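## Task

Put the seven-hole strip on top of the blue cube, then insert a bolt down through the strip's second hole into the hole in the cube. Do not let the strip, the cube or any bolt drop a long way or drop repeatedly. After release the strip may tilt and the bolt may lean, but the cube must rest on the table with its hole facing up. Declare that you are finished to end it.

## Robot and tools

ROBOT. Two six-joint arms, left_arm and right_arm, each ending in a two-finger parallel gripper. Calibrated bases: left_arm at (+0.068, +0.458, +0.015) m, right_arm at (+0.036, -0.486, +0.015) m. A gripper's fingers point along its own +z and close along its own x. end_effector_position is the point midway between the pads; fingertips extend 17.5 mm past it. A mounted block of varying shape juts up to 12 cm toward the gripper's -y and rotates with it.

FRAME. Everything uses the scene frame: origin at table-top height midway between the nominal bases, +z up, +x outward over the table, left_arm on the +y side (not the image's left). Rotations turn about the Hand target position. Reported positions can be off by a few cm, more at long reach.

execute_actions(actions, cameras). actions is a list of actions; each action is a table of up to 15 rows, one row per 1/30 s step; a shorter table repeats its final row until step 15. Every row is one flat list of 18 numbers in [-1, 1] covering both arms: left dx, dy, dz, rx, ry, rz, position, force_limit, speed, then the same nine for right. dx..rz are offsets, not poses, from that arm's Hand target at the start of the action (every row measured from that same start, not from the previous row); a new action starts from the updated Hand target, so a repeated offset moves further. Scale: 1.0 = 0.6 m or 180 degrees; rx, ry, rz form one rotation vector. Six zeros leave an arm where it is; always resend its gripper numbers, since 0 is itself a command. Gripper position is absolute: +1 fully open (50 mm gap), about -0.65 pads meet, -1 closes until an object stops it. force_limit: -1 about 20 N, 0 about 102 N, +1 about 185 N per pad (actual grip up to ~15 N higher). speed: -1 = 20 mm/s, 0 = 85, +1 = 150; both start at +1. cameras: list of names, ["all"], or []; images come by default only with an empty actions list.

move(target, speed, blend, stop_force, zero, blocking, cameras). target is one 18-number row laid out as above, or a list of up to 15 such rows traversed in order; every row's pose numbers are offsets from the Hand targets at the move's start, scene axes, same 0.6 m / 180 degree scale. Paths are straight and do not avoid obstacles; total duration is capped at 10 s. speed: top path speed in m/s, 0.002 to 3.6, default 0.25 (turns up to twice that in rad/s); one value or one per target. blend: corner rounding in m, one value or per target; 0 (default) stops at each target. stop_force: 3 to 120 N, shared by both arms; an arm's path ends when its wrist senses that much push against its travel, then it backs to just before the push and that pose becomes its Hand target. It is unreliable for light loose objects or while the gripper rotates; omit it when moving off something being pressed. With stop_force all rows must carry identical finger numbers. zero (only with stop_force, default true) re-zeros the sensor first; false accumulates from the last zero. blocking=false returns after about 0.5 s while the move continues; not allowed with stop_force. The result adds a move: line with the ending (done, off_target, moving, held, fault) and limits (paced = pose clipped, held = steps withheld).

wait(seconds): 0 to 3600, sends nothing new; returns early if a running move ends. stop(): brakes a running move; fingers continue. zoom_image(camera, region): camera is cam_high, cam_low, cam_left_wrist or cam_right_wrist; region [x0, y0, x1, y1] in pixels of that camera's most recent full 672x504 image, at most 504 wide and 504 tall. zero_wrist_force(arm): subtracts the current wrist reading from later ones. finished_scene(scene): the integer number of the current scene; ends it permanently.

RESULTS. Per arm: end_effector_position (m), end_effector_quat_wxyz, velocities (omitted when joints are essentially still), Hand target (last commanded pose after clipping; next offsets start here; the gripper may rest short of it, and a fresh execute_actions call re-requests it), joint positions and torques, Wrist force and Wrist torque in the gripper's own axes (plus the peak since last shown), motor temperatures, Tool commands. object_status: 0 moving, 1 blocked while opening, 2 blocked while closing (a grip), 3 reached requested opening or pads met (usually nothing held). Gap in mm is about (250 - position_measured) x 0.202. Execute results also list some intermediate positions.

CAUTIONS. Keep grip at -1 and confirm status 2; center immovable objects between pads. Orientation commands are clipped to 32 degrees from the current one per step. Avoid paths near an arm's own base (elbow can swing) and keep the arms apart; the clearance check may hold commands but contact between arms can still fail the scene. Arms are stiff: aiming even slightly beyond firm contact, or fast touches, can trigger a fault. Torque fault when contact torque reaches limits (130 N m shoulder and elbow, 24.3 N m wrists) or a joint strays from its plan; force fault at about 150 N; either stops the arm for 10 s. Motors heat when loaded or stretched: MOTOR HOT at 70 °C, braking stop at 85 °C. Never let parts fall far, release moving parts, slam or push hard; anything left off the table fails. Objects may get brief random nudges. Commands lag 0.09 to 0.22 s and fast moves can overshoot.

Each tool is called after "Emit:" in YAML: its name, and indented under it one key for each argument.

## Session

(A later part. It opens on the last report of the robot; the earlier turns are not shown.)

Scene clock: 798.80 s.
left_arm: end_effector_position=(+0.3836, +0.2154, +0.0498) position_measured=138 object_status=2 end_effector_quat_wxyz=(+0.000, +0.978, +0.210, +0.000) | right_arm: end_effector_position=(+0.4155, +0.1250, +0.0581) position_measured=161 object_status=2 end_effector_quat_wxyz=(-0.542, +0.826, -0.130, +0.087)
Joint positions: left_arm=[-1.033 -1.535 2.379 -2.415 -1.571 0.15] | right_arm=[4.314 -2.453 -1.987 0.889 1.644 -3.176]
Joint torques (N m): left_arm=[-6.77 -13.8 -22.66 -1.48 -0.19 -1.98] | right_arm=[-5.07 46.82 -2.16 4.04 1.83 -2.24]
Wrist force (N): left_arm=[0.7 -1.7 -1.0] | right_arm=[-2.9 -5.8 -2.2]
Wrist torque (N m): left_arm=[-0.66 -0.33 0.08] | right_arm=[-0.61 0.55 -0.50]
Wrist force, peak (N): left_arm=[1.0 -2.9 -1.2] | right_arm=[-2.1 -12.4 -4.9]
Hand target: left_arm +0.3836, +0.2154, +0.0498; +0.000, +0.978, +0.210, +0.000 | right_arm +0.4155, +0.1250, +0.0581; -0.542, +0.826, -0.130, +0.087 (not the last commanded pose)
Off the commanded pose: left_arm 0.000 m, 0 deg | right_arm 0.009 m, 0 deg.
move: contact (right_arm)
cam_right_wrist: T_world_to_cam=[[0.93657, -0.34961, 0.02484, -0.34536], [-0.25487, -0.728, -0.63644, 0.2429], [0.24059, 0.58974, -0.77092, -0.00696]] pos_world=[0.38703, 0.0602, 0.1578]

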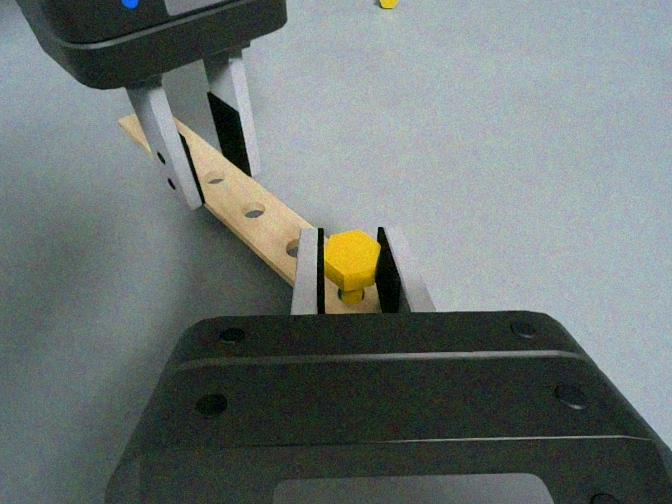

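Emit:
move:
  target:
    - [0,0,0,0,0,0,-1,-0.6,-0.7,0.0015,0.0043,0.003,-0.0264,0.0086,0,-1,-1,-1]
  speed: 0.02

Emit:
move:
  target: [0,0,0,0,0,0,-1,-0.6,-0.7,0,0,-0.012,0,0,0,-1,-1,-1]
  speed: 0.01
  stop_force: 16
  cameras: ["cam_right_wrist"]

Emit:
zoom_image:
  camera: "cam_right_wrist"
  region: [310, 215, 390, 315]

Emit:
move:
  target:
    - [0,0,0,0,0,0,-1,-0.6,-0.7,0,0,0.002,0,0,0,0.6,-1,-1]
    - [0,0,0,0,0,0,-1,-0.6,-0.7,-0.03,-0.095,0.05,0,0,0,0.6,-0.8,-1]
  speed: 0.08
  cameras: ["cam_right_wrist"]

Emit:
zoom_image:
  camera: "cam_right_wrist"
  region: [290, 180, 390, 280]

Scene clock: 852.17 s.
left_arm: end_effector_position=(+0.3836, +0.2154, +0.0498) position_measured=138 object_status=2 end_effector_quat_wxyz=(+0.000, +0.978, +0.210, +0.000) | right_arm: end_effector_position=(+0.4164, +0.1276, +0.0600) position_measured=161 object_status=2 end_effector_quat_wxyz=(-0.505, +0.849, -0.134, +0.081)
Joint positions: left_arm=[-1.033 -1.535 2.379 -2.415 -1.571 0.15] | right_arm=[4.316 -2.392 -1.99 0.744 1.64 -3.182]
Joint torques (N m): left_arm=[4.01 -13.46 -7.53 -1.4 -0.82 -1.91] | right_arm=[8.36 40.03 19.17 5.53 -1.52 -2.15]
Wrist force (N): left_arm=[1.0 -2.7 -1.4] | right_arm=[-3.2 -1.8 -0.5]
Wrist torque (N m): left_arm=[-0.68 -0.29 0.03] | right_arm=[-0.54 0.54 -0.39]
Wrist force, peak (N): left_arm=[1.3 -2.9 -1.5] | right_arm=[-3.2 -6.5 -2.9]
Hand target: left_arm +0.3836, +0.2154, +0.0498; +0.000, +0.978, +0.210, +0.000 | right_arm +0.4164, +0.1276, +0.0599; -0.506, +0.848, -0.134, +0.081
Off the commanded pose: left_arm 0.000 m, 0 deg | right_arm 0.000 m, 0 deg.
move: done

Scene clock: 853.37 s.
left_arm: end_effector_position=(+0.3836, +0.2154, +0.0498) position_measured=138 object_status=2 end_effector_quat_wxyz=(+0.000, +0.978, +0.210, +0.000) | right_arm: end_effector_position=(+0.4164, +0.1276, +0.0582) position_measured=161 object_status=2 end_effector_quat_wxyz=(-0.506, +0.848, -0.134, +0.081)
Joint positions: left_arm=[-1.033 -1.535 2.379 -2.415 -1.571 0.15] | right_arm=[4.316 -2.397 -1.989 0.748 1.64 -3.182]
Joint torques (N m): left_arm=[5.29 -13.47 -8.16 -1.51 -0.83 -1.63] | right_arm=[7.37 43.76 -4.28 0.44 -1 -1.63]
Wrist force (N): left_arm=[0.5 1.5 -1.6] | right_arm=[-2.8 -15.8 -7.4]
Wrist torque (N m): left_arm=[-0.64 -0.31 0.07] | right_arm=[-0.85 0.57 -0.38]
Wrist force, peak (N): left_arm=[1.0 -2.8 -1.0] | right_arm=[-3.1 -19.5 -9.1]
Hand target: left_arm +0.3836, +0.2154, +0.0498; +0.000, +0.978, +0.210, +0.000 | right_arm +0.4164, +0.1276, +0.0582; -0.506, +0.848, -0.134, +0.081 (not the last commanded pose)
Off the commanded pose: left_arm 0.000 m, 0 deg | right_arm 0.005 m, 0 deg.
move: contact (right_arm)
cam_right_wrist: T_world_to_cam=[[0.93727, -0.34745, 0.02846, -0.34607], [-0.27104, -0.7776, -0.56733, 0.25416], [0.21925, 0.52403, -0.823, 0.01158]] pos_world=[0.39071, 0.07132, 0.16357]

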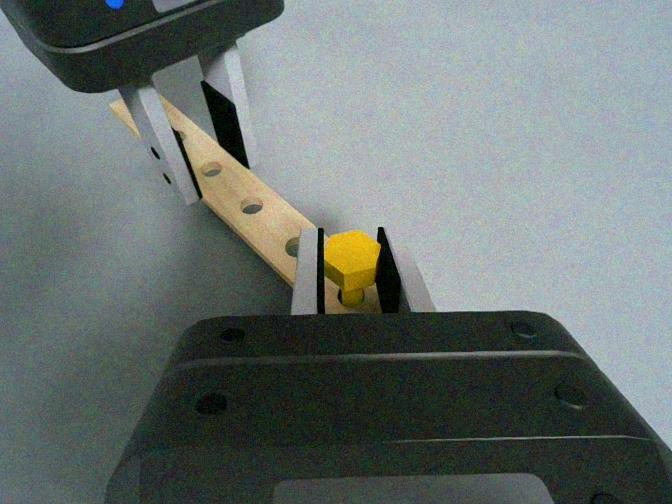

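Scaled by 5.040 from the camera's image (finer frame: 960x720).

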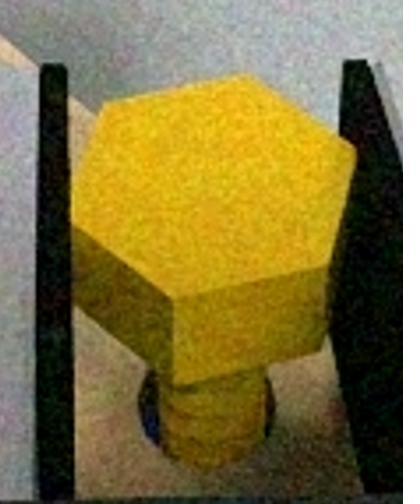

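Scene clock: 856.23 s.
left_arm: end_effector_position=(+0.3836, +0.2154, +0.0498) position_measured=138 object_status=2 end_effector_quat_wxyz=(+0.000, +0.978, +0.210, +0.000) | right_arm: end_effector_position=(+0.3984, +0.0706, +0.0882) position_measured=63 object_status=3 end_effector_quat_wxyz=(-0.506, +0.848, -0.134, +0.081)
Joint positions: left_arm=[-1.033 -1.535 2.379 -2.415 -1.571 0.15] | right_arm=[4.304 -2.274 -2.166 0.802 1.65 -3.188]
Joint torques (N m): left_arm=[7.02 -14.79 -9.8 -1.47 -1.26 -2.18] | right_arm=[7.33 35.45 20.02 2.6 -1.81 1.78]
Wrist force (N): left_arm=[1.0 -2.6 -1.0] | right_arm=[-3.1 -1.8 -1.0]
Wrist torque (N m): left_arm=[-0.65 -0.31 0.03] | right_arm=[-0.52 0.50 -0.38]
Wrist force, peak (N): left_arm=[1.2 -2.9 -1.4] | right_arm=[-2.9 -14.9 -6.2]
Hand target: left_arm +0.3836, +0.2154, +0.0498; +0.000, +0.978, +0.210, +0.000 | right_arm +0.3984, +0.0706, +0.0882; -0.506, +0.848, -0.134, +0.081
Off the commanded pose: left_arm 0.000 m, 0 deg | right_arm 0.000 m, 0 deg.
move: done
cam_right_wrist: T_world_to_cam=[[0.93727, -0.34743, 0.02859, -0.34989], [-0.27094, -0.77762, -0.56736, 0.22194], [0.21935, 0.52402, -0.82298, 0.07004]] pos_world=[0.37271, 0.01432, 0.19357]

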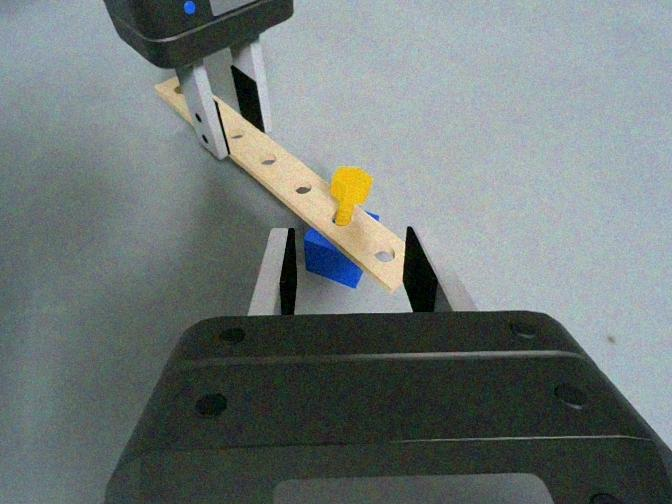

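Scaled by 5.040 from the camera's image (finer frame: 960x720).

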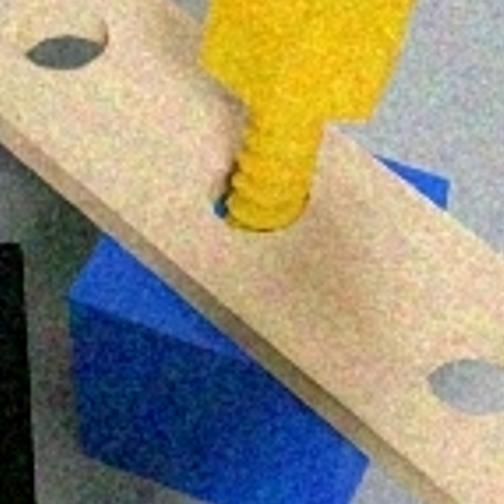

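Emit:
move:
  target:
    - [0.0017,0.002,0,0,0,0,-1,-0.6,-0.7,0,0,0,0,0,0,0.6,-0.8,-1]
    - [0,0.0037,0,0,0,0,-1,-0.6,-0.7,0,0,0,0,0,0,0.6,-0.8,-1]
    - [-0.0017,0.002,0,0,0,0,-1,-0.6,-0.7,0,0,0,0,0,0,0.6,-0.8,-1]
    - [0,-0.0013,0,0,0,0,-1,-0.6,-0.7,0,0,0,0,0,0,0.6,-0.8,-1]
    - [0.0038,0.001,0,0,0,0,-1,-0.6,-0.7,0,0,0,0,0,0,0.6,-0.8,-1]
    - [0.0025,0.005,0,0,0,0,-1,-0.6,-0.7,0,0,0,0,0,0,0.6,-0.8,-1]
    - [-0.0025,0.005,0,0,0,0,-1,-0.6,-0.7,0,0,0,0,0,0,0.6,-0.8,-1]
    - [-0.0038,0.001,0,0,0,0,-1,-0.6,-0.7,0,0,0,0,0,0,0.6,-0.8,-1]
    - [0,-0.002,0,0,0,0,-1,-0.6,-0.7,0,0,0,0,0,0,0.6,-0.8,-1]
    - [0,0.002,0,0,0,0,-1,-0.6,-0.7,0,0,0,0,0,0,0.6,-0.8,-1]
  speed: 0.01
  blend: [0.0005,0.0005,0.0005,0.0005,0.0005,0.0005,0.0005,0.0005,0.0003,0]
  cameras: ["cam_right_wrist"]

Emit:
zoom_image:
  camera: "cam_right_wrist"
  region: [290, 160, 390, 290]

Scene clock: 877.27 s.
left_arm: end_effector_position=(+0.3836, +0.2167, +0.0498) position_measured=138 object_status=2 end_effector_quat_wxyz=(+0.000, +0.978, +0.210, +0.000) | right_arm: end_effector_position=(+0.3984, +0.0706, +0.0882) position_measured=63 object_status=3 end_effector_quat_wxyz=(-0.506, +0.848, -0.134, +0.081)
Joint positions: left_arm=[-1.032 -1.537 2.381 -2.415 -1.571 0.152] | right_arm=[4.304 -2.274 -2.166 0.802 1.65 -3.187]
Joint torques (N m): left_arm=[2.08 -22.32 -10.52 -4.25 -0.24 1.34] | right_arm=[7.93 34.23 19.48 2.79 -1.83 2.03]
Wrist force (N): left_arm=[1.0 -2.5 -1.3] | right_arm=[-3.6 -2.1 -1.1]
Wrist torque (N m): left_arm=[-0.66 -0.34 -0.01] | right_arm=[-0.55 0.58 -0.38]
Wrist force, peak (N): left_arm=[1.3 -3.4 -1.2] | right_arm=[-3.8 -2.3 -1.1]
Hand target: left_arm +0.3836, +0.2166, +0.0498; +0.000, +0.978, +0.210, +0.000 | right_arm +0.3984, +0.0706, +0.0882; -0.506, +0.848, -0.134, +0.081
Off the commanded pose: left_arm 0.000 m, 0 deg | right_arm 0.000 m, 0 deg.
move: done
cam_right_wrist: T_world_to_cam=[[0.93727, -0.34745, 0.02846, -0.34986], [-0.27104, -0.7776, -0.56733, 0.22197], [0.21925, 0.52403, -0.823, 0.07008]] pos_world=[0.37271, 0.01432, 0.19357]

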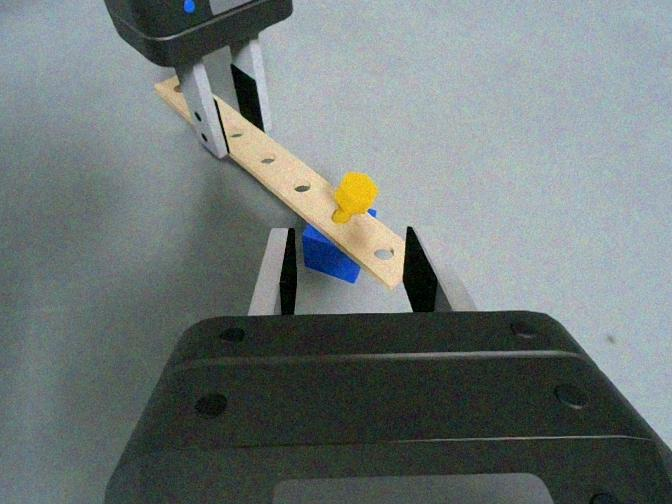

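Scaled by 3.877 from the camera's image (finer frame: 960x720).

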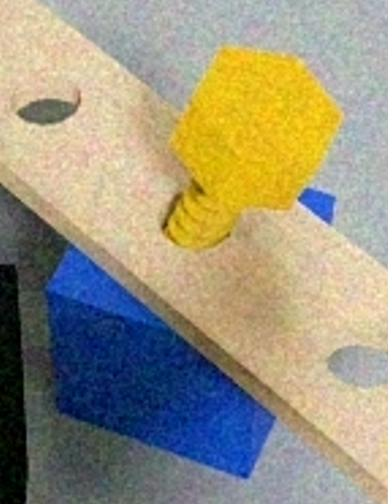

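Emit:
move:
  target: [0,0,0.055,0,0,0,-1,-0.6,-0.7,0,0,0,0,0,0,0.6,-0.8,-1]
  speed: 0.05
  cameras: ["cam_right_wrist","cam_high","cam_low"]

Emit:
zoom_image:
  camera: "cam_right_wrist"
  region: [290, 140, 410, 300]

Emit:
zoom_image:
  camera: "cam_low"
  region: [260, 215, 320, 275]

Scene clock: 912.77 s.
left_arm: end_effector_position=(+0.3836, +0.2165, +0.0829) position_measured=138 object_status=2 end_effector_quat_wxyz=(+0.000, +0.978, +0.210, +0.000) | right_arm: end_effector_position=(+0.3984, +0.0706, +0.0882) position_measured=63 object_status=3 end_effector_quat_wxyz=(-0.506, +0.848, -0.134, +0.081)
Joint positions: left_arm=[-1.032 -1.615 2.339 -2.296 -1.571 0.152] | right_arm=[4.304 -2.274 -2.166 0.802 1.65 -3.187]
Joint torques (N m): left_arm=[-2.68 -11.9 -9.25 -4.65 1.35 0.32] | right_arm=[8.25 34.38 19.57 2.88 -1.74 2.07]
Wrist force (N): left_arm=[0.9 -2.8 0.0] | right_arm=[-3.4 -2.0 -1.3]
Wrist torque (N m): left_arm=[-0.58 -0.29 -0.01] | right_arm=[-0.55 0.55 -0.39]
Wrist force, peak (N): left_arm=[0.9 -2.8 -1.5] | right_arm=[-3.6 -2.4 -1.2]
Hand target: left_arm +0.3836, +0.2166, +0.0828; +0.000, +0.978, +0.210, +0.000 | right_arm +0.3984, +0.0706, +0.0882; -0.506, +0.848, -0.134, +0.081
Off the commanded pose: left_arm 0.000 m, 0 deg | right_arm 0.000 m, 0 deg.
move: done
cam_right_wrist: T_world_to_cam=[[0.93727, -0.34745, 0.02846, -0.34986], [-0.27104, -0.7776, -0.56733, 0.22197], [0.21925, 0.52403, -0.823, 0.07008]] pos_world=[0.37271, 0.01432, 0.19357]
Images, in order (width x height): cam_high 672x504, cam_low 672x504, cam_right_wrist 672x504.

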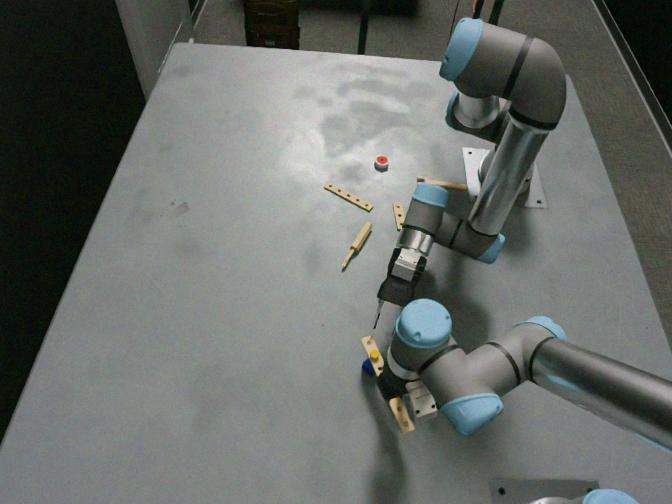

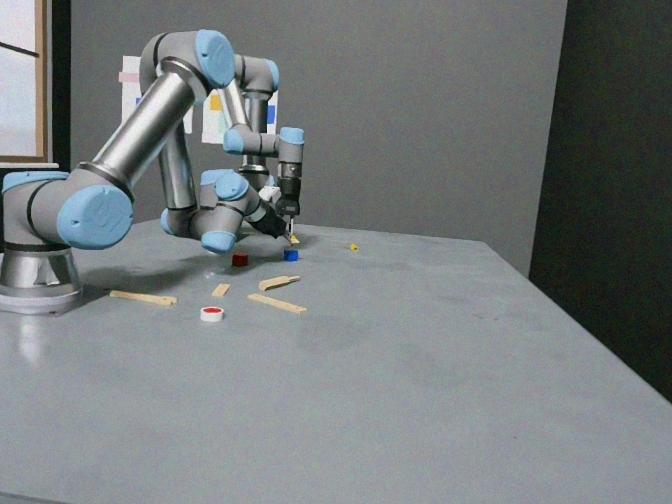

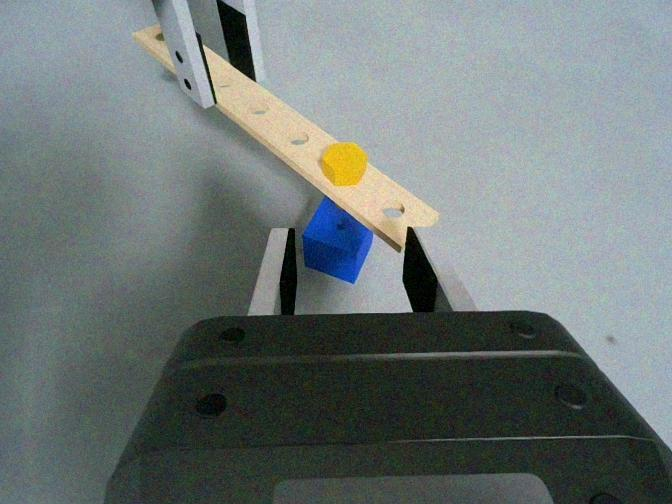

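Scaled by 3.150 from the camera's image (finer frame: 960x720).

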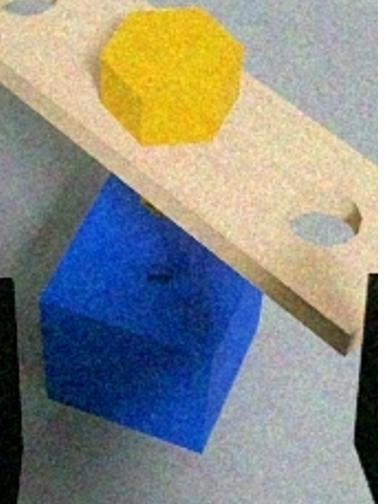

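Scaled by 8.400 from the camera's image (finer frame: 960x720).

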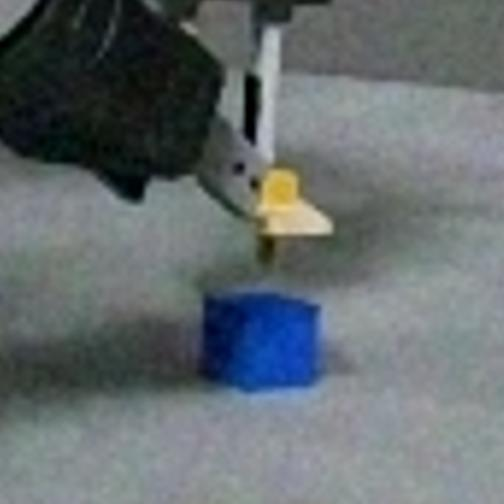

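Emit:
zoom_image:
  camera: "cam_right_wrist"
  region: [300, 190, 380, 260]

Emit:
zoom_image:
  camera: "cam_low"
  region: [275, 230, 305, 266]

Scaled by 6.300 from the camera's image (finer frame: 960x720).

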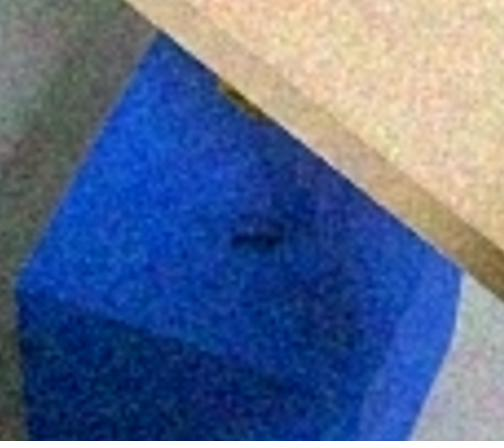

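Scaled by 14.000 from the camera's image (finer frame: 960x720).

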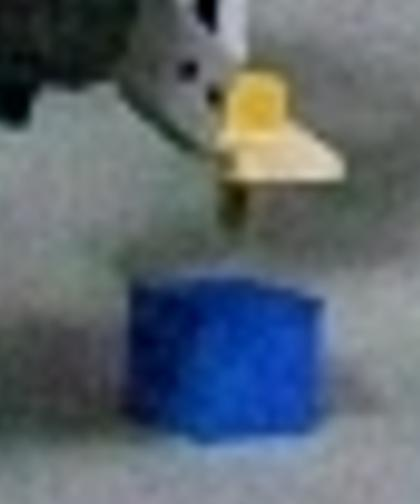

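Emit:
move:
  target: [0,0.0022,-0.019,0,0,0,-1,-0.6,-0.7,0,0,0,0,0,0,0.6,-0.8,-1]
  speed: 0.04
  cameras: ["cam_right_wrist","cam_low"]

Emit:
zoom_image:
  camera: "cam_right_wrist"
  region: [300, 170, 380, 250]

Emit:
zoom_image:
  camera: "cam_low"
  region: [275, 230, 305, 266]

Scene clock: 930.63 s.
left_arm: end_effector_position=(+0.3835, +0.2181, +0.0712) position_measured=138 object_status=2 end_effector_quat_wxyz=(+0.000, +0.978, +0.210, +0.000) end_effector_velocity=(+0.000, -0.001, +0.002) end_effector_angular_velocity=(-0.001, +0.000, -0.001) | right_arm: end_effector_position=(+0.3984, +0.0706, +0.0882) position_measured=63 object_status=3 end_effector_quat_wxyz=(-0.506, +0.848, -0.134, +0.081)
Joint positions: left_arm=[-1.03 -1.591 2.357 -2.336 -1.571 0.154] | right_arm=[4.304 -2.274 -2.166 0.802 1.65 -3.187]
Joint velocities: left_arm=[-0.001 -0.003 -0.003 0.005 -0.001 0] | right_arm=[within noise]
Joint torques (N m): left_arm=[7.19 -26.16 -32.59 -1.63 1.26 1.47] | right_arm=[7.41 34.34 18.87 3.01 -1.8 2.05]
Wrist force (N): left_arm=[0.9 -2.9 0.3] | right_arm=[-3.4 -2.1 -1.0]
Wrist torque (N m): left_arm=[-0.58 -0.31 -0.02] | right_arm=[-0.56 0.55 -0.39]
Wrist force, peak (N): left_arm=[1.0 -3.0 1.0] | right_arm=[-3.8 -2.1 -1.3]
Hand target: left_arm +0.3836, +0.2179, +0.0714; +0.000, +0.978, +0.210, +0.000 | right_arm +0.3984, +0.0706, +0.0882; -0.506, +0.848, -0.134, +0.081
Off the commanded pose: left_arm 0.000 m, 0 deg | right_arm 0.000 m, 0 deg.
move: done
cam_right_wrist: T_world_to_cam=[[0.93727, -0.34745, 0.02846, -0.34986], [-0.27104, -0.7776, -0.56733, 0.22197], [0.21925, 0.52403, -0.823, 0.07008]] pos_world=[0.37271, 0.01432, 0.19357]
Images, in order (width x height): cam_low 672x504, cam_right_wrist 672x504.

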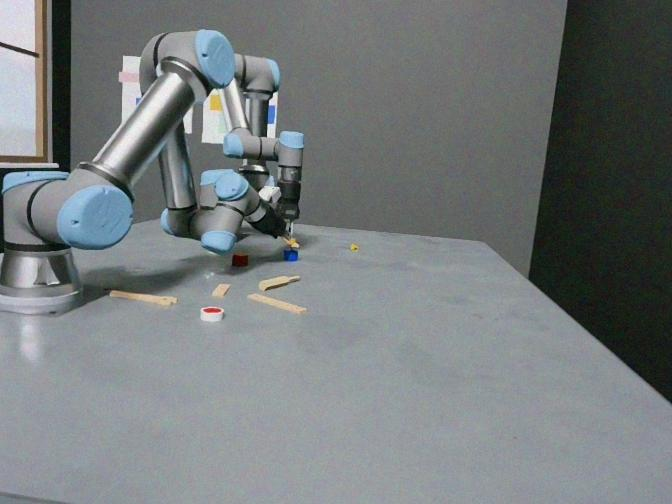

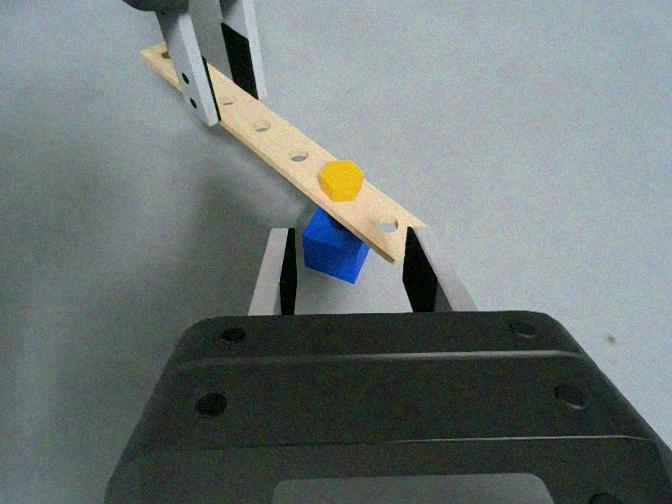

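Scaled by 6.300 from the camera's image (finer frame: 960x720).

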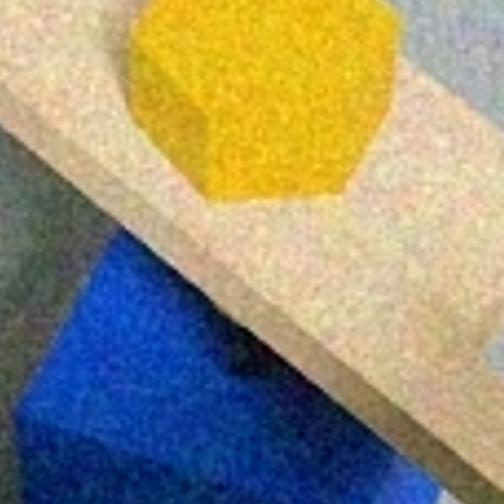

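Scaled by 14.000 from the camera's image (finer frame: 960x720).

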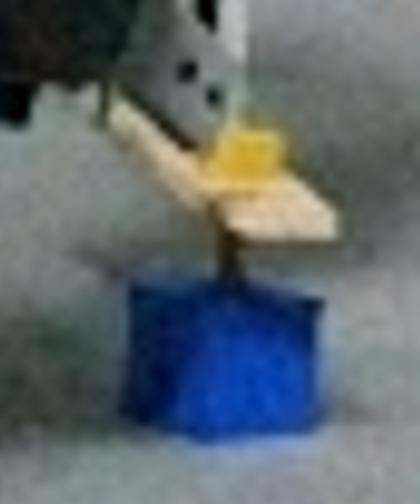

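Emit:
move:
  target: [0,0,-0.034,0,0,0,-1,-0.6,-0.7,0,0,0,0,0,0,0.6,-0.8,-1]
  speed: 0.02
  cameras: ["cam_right_wrist","cam_low"]

Emit:
zoom_image:
  camera: "cam_right_wrist"
  region: [290, 160, 390, 290]

Emit:
zoom_image:
  camera: "cam_low"
  region: [275, 230, 305, 266]

Scene clock: 938.80 s.
left_arm: end_effector_position=(+0.3835, +0.2180, +0.0509) position_measured=138 object_status=2 end_effector_quat_wxyz=(+0.000, +0.978, +0.210, +0.000) end_effector_velocity=(-0.001, +0.001, +0.000) end_effector_angular_velocity=(+0.003, +0.002, +0.000) | right_arm: end_effector_position=(+0.3984, +0.0706, +0.0882) position_measured=63 object_status=3 end_effector_quat_wxyz=(-0.506, +0.848, -0.134, +0.081)
Joint positions: left_arm=[-1.03 -1.542 2.382 -2.411 -1.571 0.154] | right_arm=[4.304 -2.274 -2.166 0.802 1.65 -3.187]
Joint velocities: left_arm=[0 -0.002 0 0.005 0 0] | right_arm=[within noise]
Joint torques (N m): left_arm=[-7.39 -28.33 -20.67 -1.32 -1.33 -1.15] | right_arm=[8.24 34.66 18.99 3.21 -1.77 2.12]
Wrist force (N): left_arm=[1.1 -3.0 0.0] | right_arm=[-3.4 -2.3 -1.1]
Wrist torque (N m): left_arm=[-0.63 -0.34 -0.02] | right_arm=[-0.59 0.55 -0.38]
Wrist force, peak (N): left_arm=[1.2 -3.2 -0.1] | right_arm=[-3.8 -2.2 -1.1]
Hand target: left_arm +0.3836, +0.2179, +0.0510; +0.000, +0.978, +0.210, +0.000 | right_arm +0.3984, +0.0706, +0.0882; -0.506, +0.848, -0.134, +0.081
Off the commanded pose: left_arm 0.000 m, 0 deg | right_arm 0.000 m, 0 deg.
move: done
cam_right_wrist: T_world_to_cam=[[0.93727, -0.34745, 0.02846, -0.34986], [-0.27104, -0.7776, -0.56733, 0.22197], [0.21925, 0.52403, -0.823, 0.07008]] pos_world=[0.37271, 0.01432, 0.19357]
Images, in order (width x height): cam_low 672x504, cam_right_wrist 672x504.

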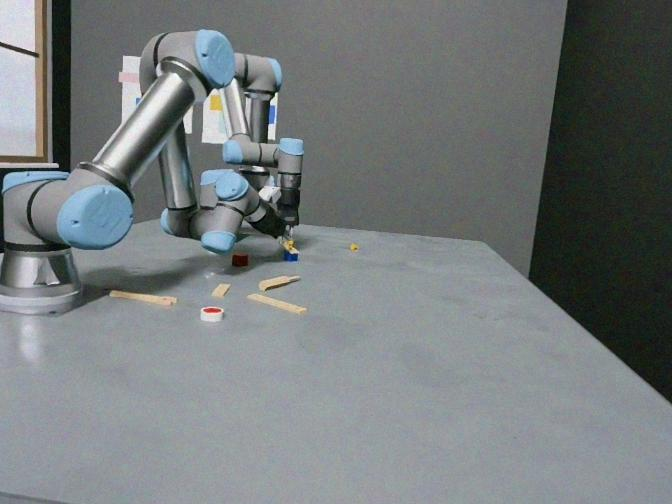

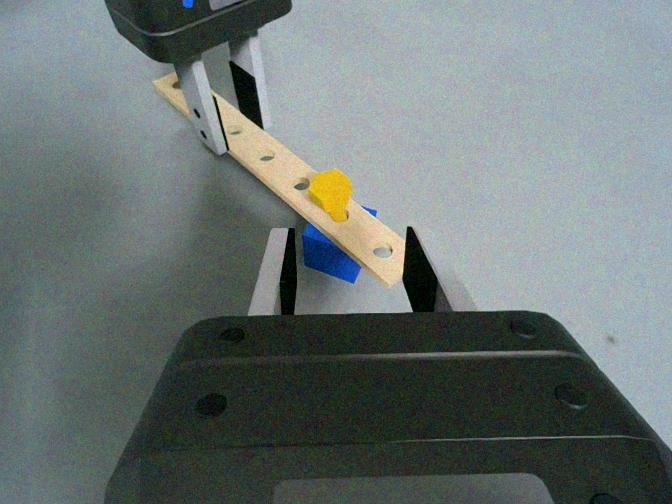

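Scaled by 3.877 from the camera's image (finer frame: 960x720).

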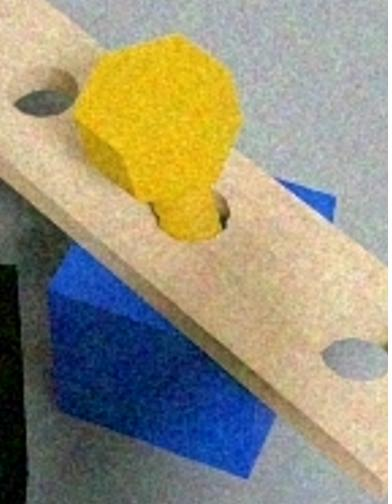

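Scaled by 14.000 from the camera's image (finer frame: 960x720).

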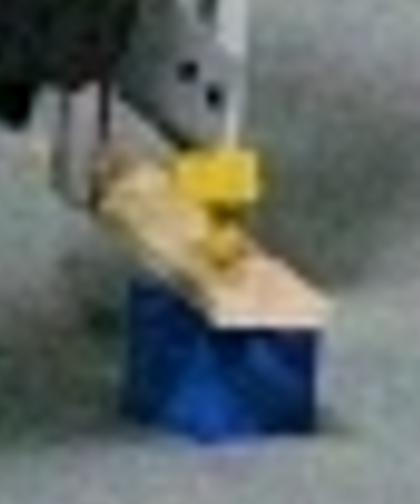

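Emit:
move:
  target:
    - [0,0,0.0300,0,0,0,-1,-0.6,-0.7,0,0,0,0,0,0,0.6,-0.8,-1]
    - [0,0,0.0235,0,0,0,-1,-0.6,-0.7,0,0,0,0,0,0,0.6,-0.8,-1]
    - [0.0015,0,0.0235,0,0,0,-1,-0.6,-0.7,0,0,0,0,0,0,0.6,-0.8,-1]
    - [0,0.0015,0.0235,0,0,0,-1,-0.6,-0.7,0,0,0,0,0,0,0.6,-0.8,-1]
    - [-0.0017,0,0.0235,0,0,0,-1,-0.6,-0.7,0,0,0,0,0,0,0.6,-0.8,-1]
    - [0,-0.002,0.0235,0,0,0,-1,-0.6,-0.7,0,0,0,0,0,0,0.6,-0.8,-1]
    - [0.0025,-0.0015,0.0235,0,0,0,-1,-0.6,-0.7,0,0,0,0,0,0,0.6,-0.8,-1]
    - [0.003,0.0015,0.0235,0,0,0,-1,-0.6,-0.7,0,0,0,0,0,0,0.6,-0.8,-1]
    - [0.0,0.0035,0.0235,0,0,0,-1,-0.6,-0.7,0,0,0,0,0,0,0.6,-0.8,-1]
    - [-0.003,0.002,0.0235,0,0,0,-1,-0.6,-0.7,0,0,0,0,0,0,0.6,-0.8,-1]
    - [-0.0035,-0.0015,0.0235,0,0,0,-1,-0.6,-0.7,0,0,0,0,0,0,0.6,-0.8,-1]
    - [0,-0.004,0.0235,0,0,0,-1,-0.6,-0.7,0,0,0,0,0,0,0.6,-0.8,-1]
    - [0,0,0.0235,0,0,0,-1,-0.6,-0.7,0,0,0,0,0,0,0.6,-0.8,-1]
  speed: [0.03,0.02,0.01,0.01,0.01,0.01,0.01,0.01,0.01,0.01,0.01,0.01,0.01]
  blend: [0,0,0.0004,0.0004,0.0004,0.0004,0.0004,0.0004,0.0004,0.0004,0.0004,0.0004,0]
  cameras: ["cam_right_wrist","cam_low"]

Emit:
zoom_image:
  camera: "cam_right_wrist"
  region: [290, 150, 390, 280]

Emit:
zoom_image:
  camera: "cam_low"
  region: [275, 230, 305, 266]

Scene clock: 964.20 s.
left_arm: end_effector_position=(+0.3836, +0.2180, +0.0651) position_measured=138 object_status=2 end_effector_quat_wxyz=(+0.000, +0.978, +0.210, +0.000) | right_arm: end_effector_position=(+0.3984, +0.0706, +0.0882) position_measured=63 object_status=3 end_effector_quat_wxyz=(-0.506, +0.848, -0.134, +0.081)
Joint positions: left_arm=[-1.03 -1.577 2.365 -2.359 -1.571 0.154] | right_arm=[4.304 -2.274 -2.166 0.802 1.65 -3.187]
Joint torques (N m): left_arm=[1.2 -20.15 -10.78 -3.1 -0.91 1.31] | right_arm=[7.99 34.32 19.4 3.5 -1.86 2.07]
Wrist force (N): left_arm=[0.8 -2.8 0.1] | right_arm=[-3.5 -1.9 -1.4]
Wrist torque (N m): left_arm=[-0.58 -0.28 -0.02] | right_arm=[-0.54 0.57 -0.39]
Wrist force, peak (N): left_arm=[1.5 -3.1 0.0] | right_arm=[-3.7 -2.7 -1.1]
Hand target: left_arm +0.3836, +0.2179, +0.0651; +0.000, +0.978, +0.210, +0.000 | right_arm +0.3984, +0.0706, +0.0882; -0.506, +0.848, -0.134, +0.081
Off the commanded pose: left_arm 0.000 m, 0 deg | right_arm 0.000 m, 0 deg.
move: done
cam_right_wrist: T_world_to_cam=[[0.93727, -0.34745, 0.02846, -0.34986], [-0.27104, -0.7776, -0.56733, 0.22197], [0.21925, 0.52403, -0.823, 0.07008]] pos_world=[0.37271, 0.01432, 0.19357]
Images, in order (width x height): cam_low 672x504, cam_right_wrist 672x504.

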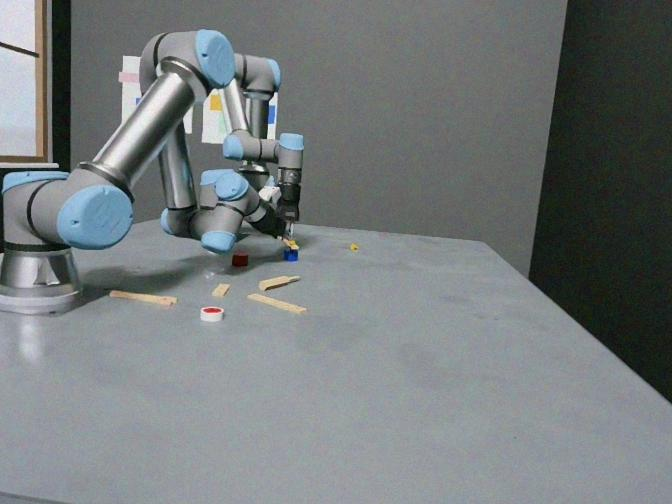

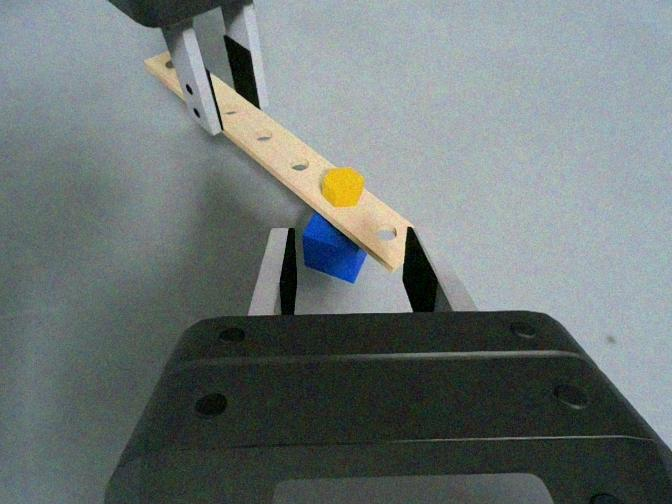

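Scaled by 3.877 from the camera's image (finer frame: 960x720).

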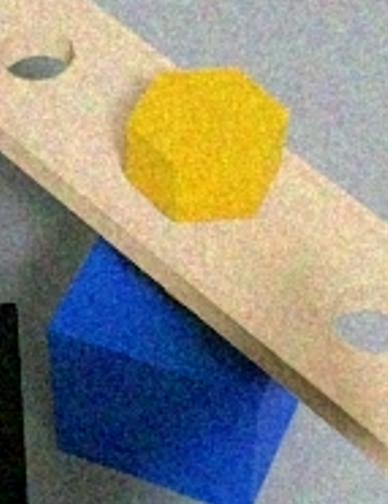

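Scaled by 14.000 from the camera's image (finer frame: 960x720).

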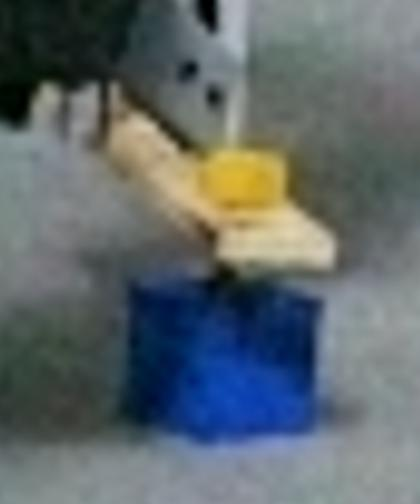

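Emit:
move:
  target:
    - [0,0,-0.006,0,0,0,-1,-0.6,-0.7,0,0,0,0,0,0,0.6,-0.8,-1]
    - [0.0015,0,-0.006,0,0,0,-1,-0.6,-0.7,0,0,0,0,0,0,0.6,-0.8,-1]
    - [0,0.0015,-0.006,0,0,0,-1,-0.6,-0.7,0,0,0,0,0,0,0.6,-0.8,-1]
    - [-0.0017,0,-0.006,0,0,0,-1,-0.6,-0.7,0,0,0,0,0,0,0.6,-0.8,-1]
    - [0,-0.002,-0.006,0,0,0,-1,-0.6,-0.7,0,0,0,0,0,0,0.6,-0.8,-1]
    - [0.0025,-0.0015,-0.006,0,0,0,-1,-0.6,-0.7,0,0,0,0,0,0,0.6,-0.8,-1]
    - [0.003,0.0015,-0.006,0,0,0,-1,-0.6,-0.7,0,0,0,0,0,0,0.6,-0.8,-1]
    - [0.0,0.0035,-0.006,0,0,0,-1,-0.6,-0.7,0,0,0,0,0,0,0.6,-0.8,-1]
    - [-0.003,0.002,-0.006,0,0,0,-1,-0.6,-0.7,0,0,0,0,0,0,0.6,-0.8,-1]
    - [-0.0035,-0.0015,-0.006,0,0,0,-1,-0.6,-0.7,0,0,0,0,0,0,0.6,-0.8,-1]
    - [0,-0.004,-0.006,0,0,0,-1,-0.6,-0.7,0,0,0,0,0,0,0.6,-0.8,-1]
    - [0,0,-0.006,0,0,0,-1,-0.6,-0.7,0,0,0,0,0,0,0.6,-0.8,-1]
  speed: 0.01
  blend: [0,0.0004,0.0004,0.0004,0.0004,0.0004,0.0004,0.0004,0.0004,0.0004,0.0004,0]
  cameras: ["cam_right_wrist","cam_low"]

Emit:
zoom_image:
  camera: "cam_right_wrist"
  region: [290, 150, 390, 280]

Emit:
zoom_image:
  camera: "cam_low"
  region: [275, 230, 305, 266]

Scene clock: 983.37 s.
left_arm: end_effector_position=(+0.3836, +0.2180, +0.0615) position_measured=138 object_status=2 end_effector_quat_wxyz=(+0.000, +0.978, +0.210, +0.000) | right_arm: end_effector_position=(+0.3984, +0.0706, +0.0882) position_measured=63 object_status=3 end_effector_quat_wxyz=(-0.506, +0.848, -0.134, +0.081)
Joint positions: left_arm=[-1.03 -1.568 2.369 -2.372 -1.571 0.154] | right_arm=[4.304 -2.274 -2.166 0.802 1.65 -3.187]
Joint torques (N m): left_arm=[1.12 -21.95 -12.37 -4.62 0.64 1.2] | right_arm=[7.99 34.72 19.34 3.74 -1.77 2.15]
Wrist force (N): left_arm=[1.1 -2.7 0.2] | right_arm=[-3.1 -1.9 -1.0]
Wrist torque (N m): left_arm=[-0.56 -0.32 -0.02] | right_arm=[-0.53 0.49 -0.39]
Wrist force, peak (N): left_arm=[1.3 -3.1 0.2] | right_arm=[-3.9 -2.2 -0.9]
Hand target: left_arm +0.3836, +0.2179, +0.0615; +0.000, +0.978, +0.210, +0.000 | right_arm +0.3984, +0.0706, +0.0882; -0.506, +0.848, -0.134, +0.081
Off the commanded pose: left_arm 0.000 m, 0 deg | right_arm 0.000 m, 0 deg.
move: done
cam_right_wrist: T_world_to_cam=[[0.93727, -0.34745, 0.02846, -0.34986], [-0.27104, -0.7776, -0.56733, 0.22197], [0.21925, 0.52403, -0.823, 0.07008]] pos_world=[0.37271, 0.01432, 0.19357]
Images, in order (width x height): cam_low 672x504, cam_right_wrist 672x504.

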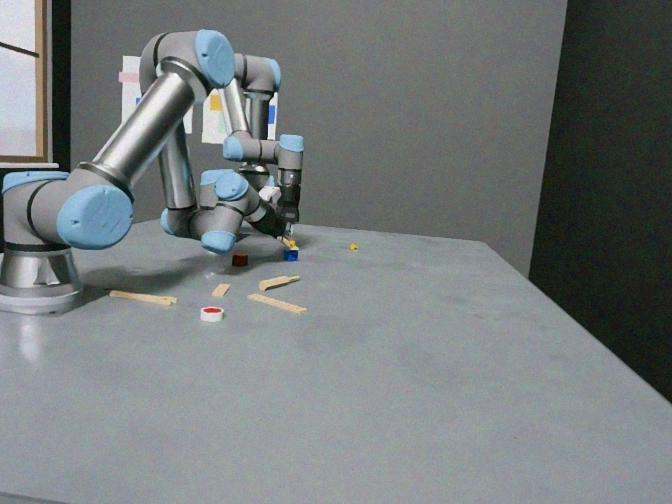

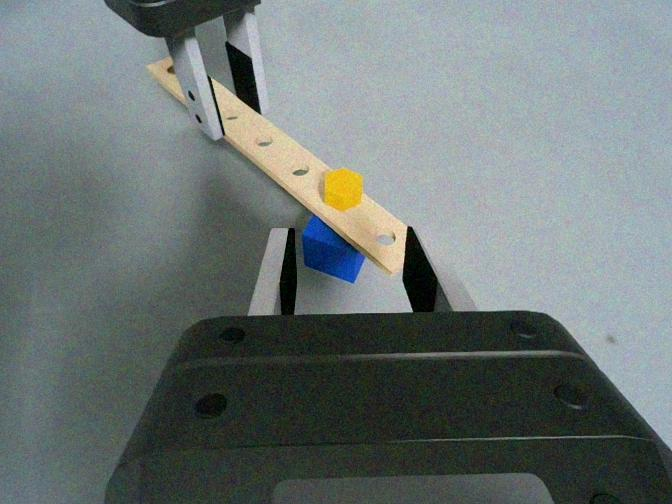

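Scaled by 3.877 from the camera's image (finer frame: 960x720).

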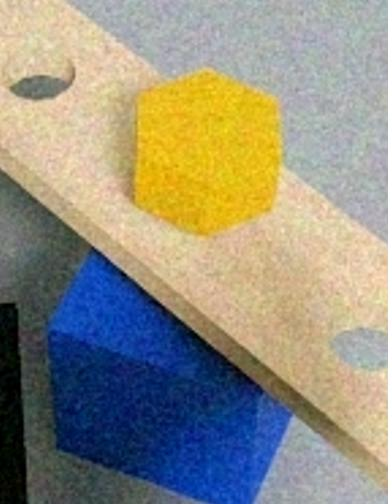

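Scaled by 14.000 from the camera's image (finer frame: 960x720).

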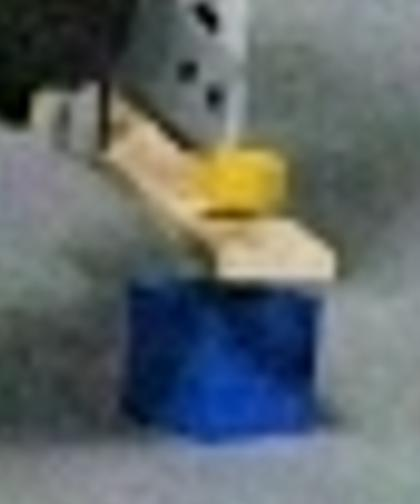

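Emit:
move:
  target:
    - [0,-0.009,0.00,0,0,0,-1,-0.6,-0.7,0,0,0,0,0,0,0.6,-0.8,-1]
    - [0,0.009,0.00,0,0,0,-1,-0.6,-0.7,0,0,0,0,0,0,0.6,-0.8,-1]
  speed: 0.01
  cameras: ["cam_right_wrist"]

Emit:
zoom_image:
  camera: "cam_right_wrist"
  region: [290, 150, 390, 280]

Emit:
move:
  target:
    - [0.002,0,0.00,0,0,0,-1,-0.6,-0.7,0,0,0,0,0,0,0.6,-0.8,-1]
    - [0.002,-0.018,0.00,0,0,0,-1,-0.6,-0.7,0,0,0,0,0,0,0.6,-0.8,-1]
  speed: 0.01
  cameras: ["cam_right_wrist"]

Emit:
zoom_image:
  camera: "cam_right_wrist"
  region: [290, 150, 390, 280]

Scene clock: 1037.87 s.
left_arm: end_effector_position=(+0.3836, +0.2234, +0.0615) position_measured=138 object_status=2 end_effector_quat_wxyz=(+0.000, +0.978, +0.210, +0.000) | right_arm: end_effector_position=(+0.3984, +0.0706, +0.0882) position_measured=63 object_status=3 end_effector_quat_wxyz=(-0.506, +0.848, -0.134, +0.081)
Joint positions: left_arm=[-1.022 -1.576 2.378 -2.372 -1.571 0.162] | right_arm=[4.304 -2.274 -2.166 0.802 1.65 -3.187]
Joint torques (N m): left_arm=[0.75 -20.26 -12.66 -3.52 1.26 1.16] | right_arm=[8.03 34.6 18.79 3.92 -1.79 2.12]
Wrist force (N): left_arm=[1.0 -2.6 0.1] | right_arm=[-3.7 -2.2 -1.4]
Wrist torque (N m): left_arm=[-0.56 -0.33 -0.02] | right_arm=[-0.59 0.59 -0.39]
Wrist force, peak (N): left_arm=[1.2 -3.1 0.1] | right_arm=[-3.6 -2.5 -1.3]
Hand target: left_arm +0.3836, +0.2233, +0.0615; +0.000, +0.978, +0.210, +0.000 | right_arm +0.3984, +0.0706, +0.0882; -0.506, +0.848, -0.134, +0.081
Off the commanded pose: left_arm 0.000 m, 0 deg | right_arm 0.000 m, 0 deg.
move: done
cam_right_wrist: T_world_to_cam=[[0.93727, -0.34745, 0.02846, -0.34986], [-0.27104, -0.7776, -0.56733, 0.22197], [0.21925, 0.52403, -0.823, 0.07008]] pos_world=[0.37271, 0.01432, 0.19357]

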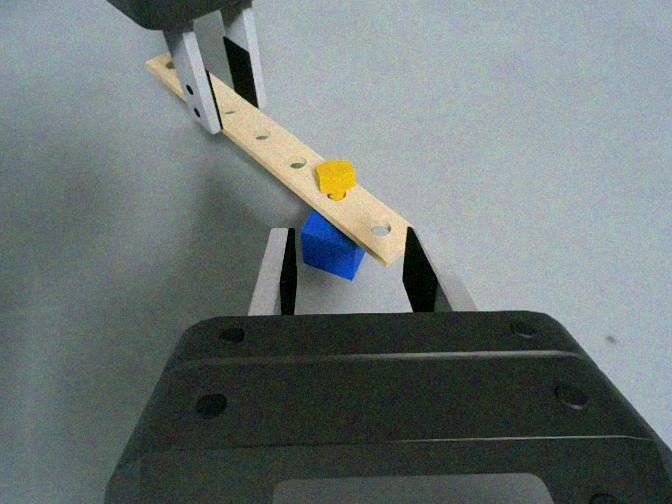

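Scaled by 3.877 from the camera's image (finer frame: 960x720).

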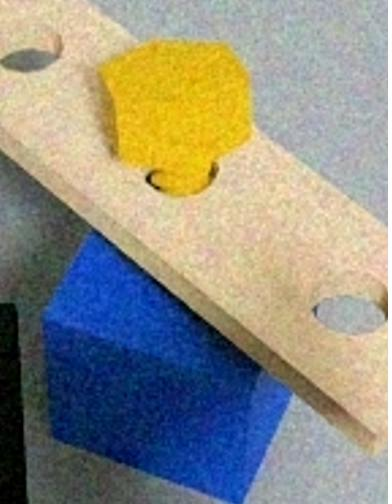

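Scene clock: 1039.40 s.
left_arm: end_effector_position=(+0.3848, +0.2124, +0.0615) position_measured=138 object_status=2 end_effector_quat_wxyz=(+0.000, +0.978, +0.210, +0.000) | right_arm: end_effector_position=(+0.3984, +0.0706, +0.0882) position_measured=63 object_status=3 end_effector_quat_wxyz=(-0.506, +0.848, -0.134, +0.081)
Joint positions: left_arm=[-1.035 -1.557 2.359 -2.372 -1.571 0.149] | right_arm=[4.304 -2.274 -2.166 0.802 1.65 -3.187]
Joint torques (N m): left_arm=[-2.61 -22.38 -24.48 -1.31 1 -1.05] | right_arm=[7.58 34.81 18.99 3.95 -1.84 2.05]
Wrist force (N): left_arm=[1.0 -3.0 0.0] | right_arm=[-3.2 -2.2 -1.1]
Wrist torque (N m): left_arm=[-0.60 -0.30 0.19] | right_arm=[-0.57 0.52 -0.38]
Wrist force, peak (N): left_arm=[1.1 -3.1 0.2] | right_arm=[-3.5 -2.4 -1.7]
Hand target: left_arm +0.3848, +0.2125, +0.0615; +0.000, +0.978, +0.210, +0.000 | right_arm +0.3984, +0.0706, +0.0882; -0.506, +0.848, -0.134, +0.081
Off the commanded pose: left_arm 0.000 m, 0 deg | right_arm 0.000 m, 0 deg.
move: done
cam_right_wrist: T_world_to_cam=[[0.93727, -0.34745, 0.02846, -0.34986], [-0.27104, -0.7776, -0.56733, 0.22197], [0.21925, 0.52403, -0.823, 0.07008]] pos_world=[0.37271, 0.01432, 0.19357]

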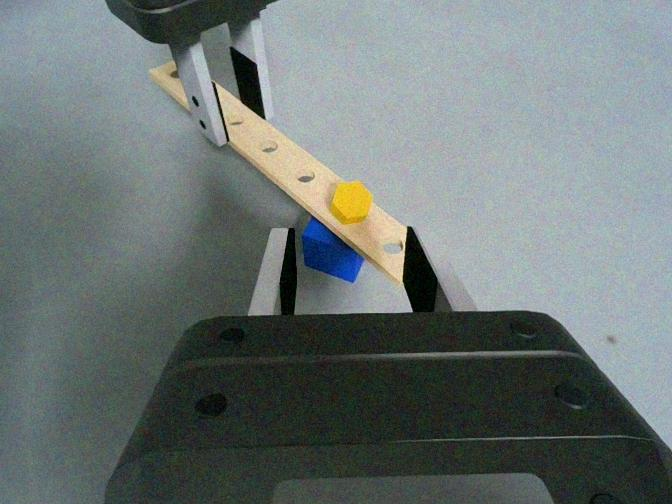

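Scaled by 3.877 from the camera's image (finer frame: 960x720).

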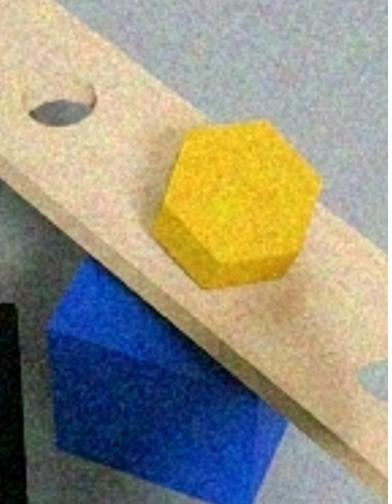

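Emit:
move:
  target: [0,0,-0.009,0,0,0,-1,-0.6,-0.7,0,0,0,0,0,0,0.6,-0.8,-1]
  speed: 0.02
  cameras: ["cam_right_wrist","cam_low"]

Emit:
zoom_image:
  camera: "cam_right_wrist"
  region: [290, 160, 390, 290]

Emit:
zoom_image:
  camera: "cam_low"
  region: [275, 230, 305, 266]

Scene clock: 1051.43 s.
left_arm: end_effector_position=(+0.3847, +0.2126, +0.0560) position_measured=138 object_status=2 end_effector_quat_wxyz=(+0.000, +0.978, +0.210, +0.000) | right_arm: end_effector_position=(+0.3984, +0.0706, +0.0882) position_measured=63 object_status=3 end_effector_quat_wxyz=(-0.506, +0.848, -0.134, +0.081)
Joint positions: left_arm=[-1.035 -1.544 2.365 -2.392 -1.571 0.149] | right_arm=[4.304 -2.274 -2.166 0.802 1.65 -3.187]
Joint torques (N m): left_arm=[8 -26.9 -18.87 -1.02 0.27 1.98] | right_arm=[7.66 34.51 18.78 4.09 -1.74 2.1]
Wrist force (N): left_arm=[1.1 -4.0 -4.9] | right_arm=[-3.2 -2.3 -1.3]
Wrist torque (N m): left_arm=[-0.96 -0.29 0.18] | right_arm=[-0.61 0.51 -0.39]
Wrist force, peak (N): left_arm=[1.2 -5.6 -4.5] | right_arm=[-3.8 -2.1 -1.3]
Hand target: left_arm +0.3848, +0.2125, +0.0561; +0.000, +0.978, +0.210, +0.000 | right_arm +0.3984, +0.0706, +0.0882; -0.506, +0.848, -0.134, +0.081
Off the commanded pose: left_arm 0.000 m, 0 deg | right_arm 0.000 m, 0 deg.
move: done
cam_right_wrist: T_world_to_cam=[[0.93727, -0.34745, 0.02846, -0.34986], [-0.27104, -0.7776, -0.56733, 0.22197], [0.21925, 0.52403, -0.823, 0.07008]] pos_world=[0.37271, 0.01432, 0.19357]
Images, in order (width x height): cam_low 672x504, cam_right_wrist 672x504.

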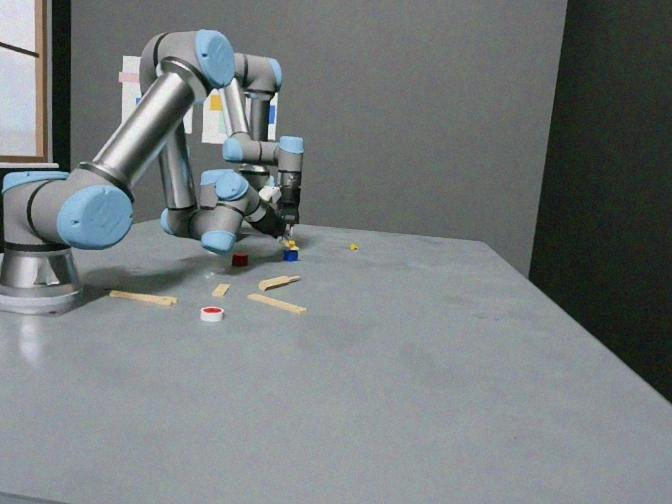

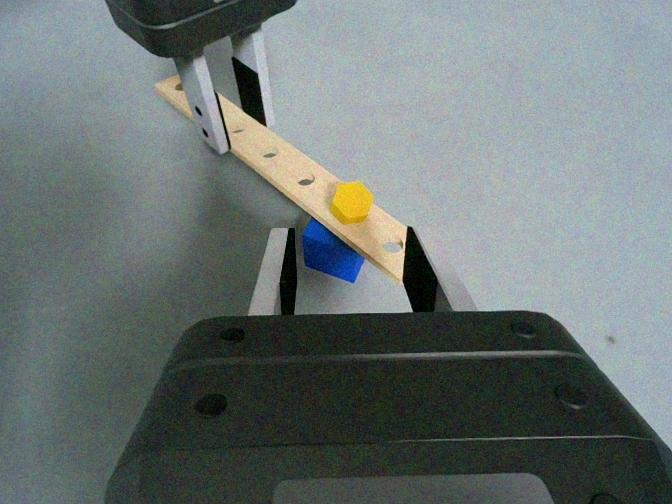

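Scaled by 3.877 from the camera's image (finer frame: 960x720).

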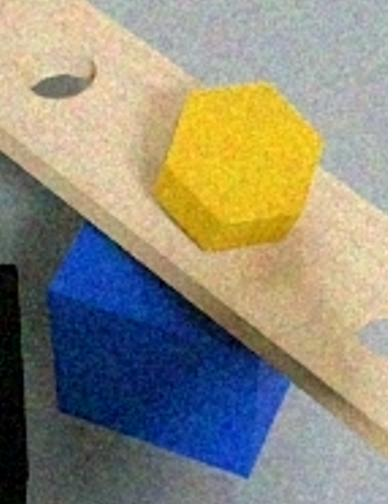

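Scaled by 14.000 from the camera's image (finer frame: 960x720).

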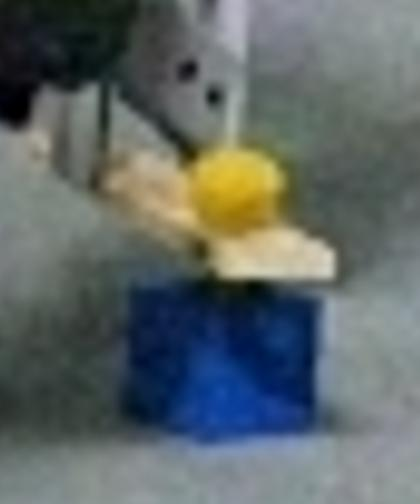

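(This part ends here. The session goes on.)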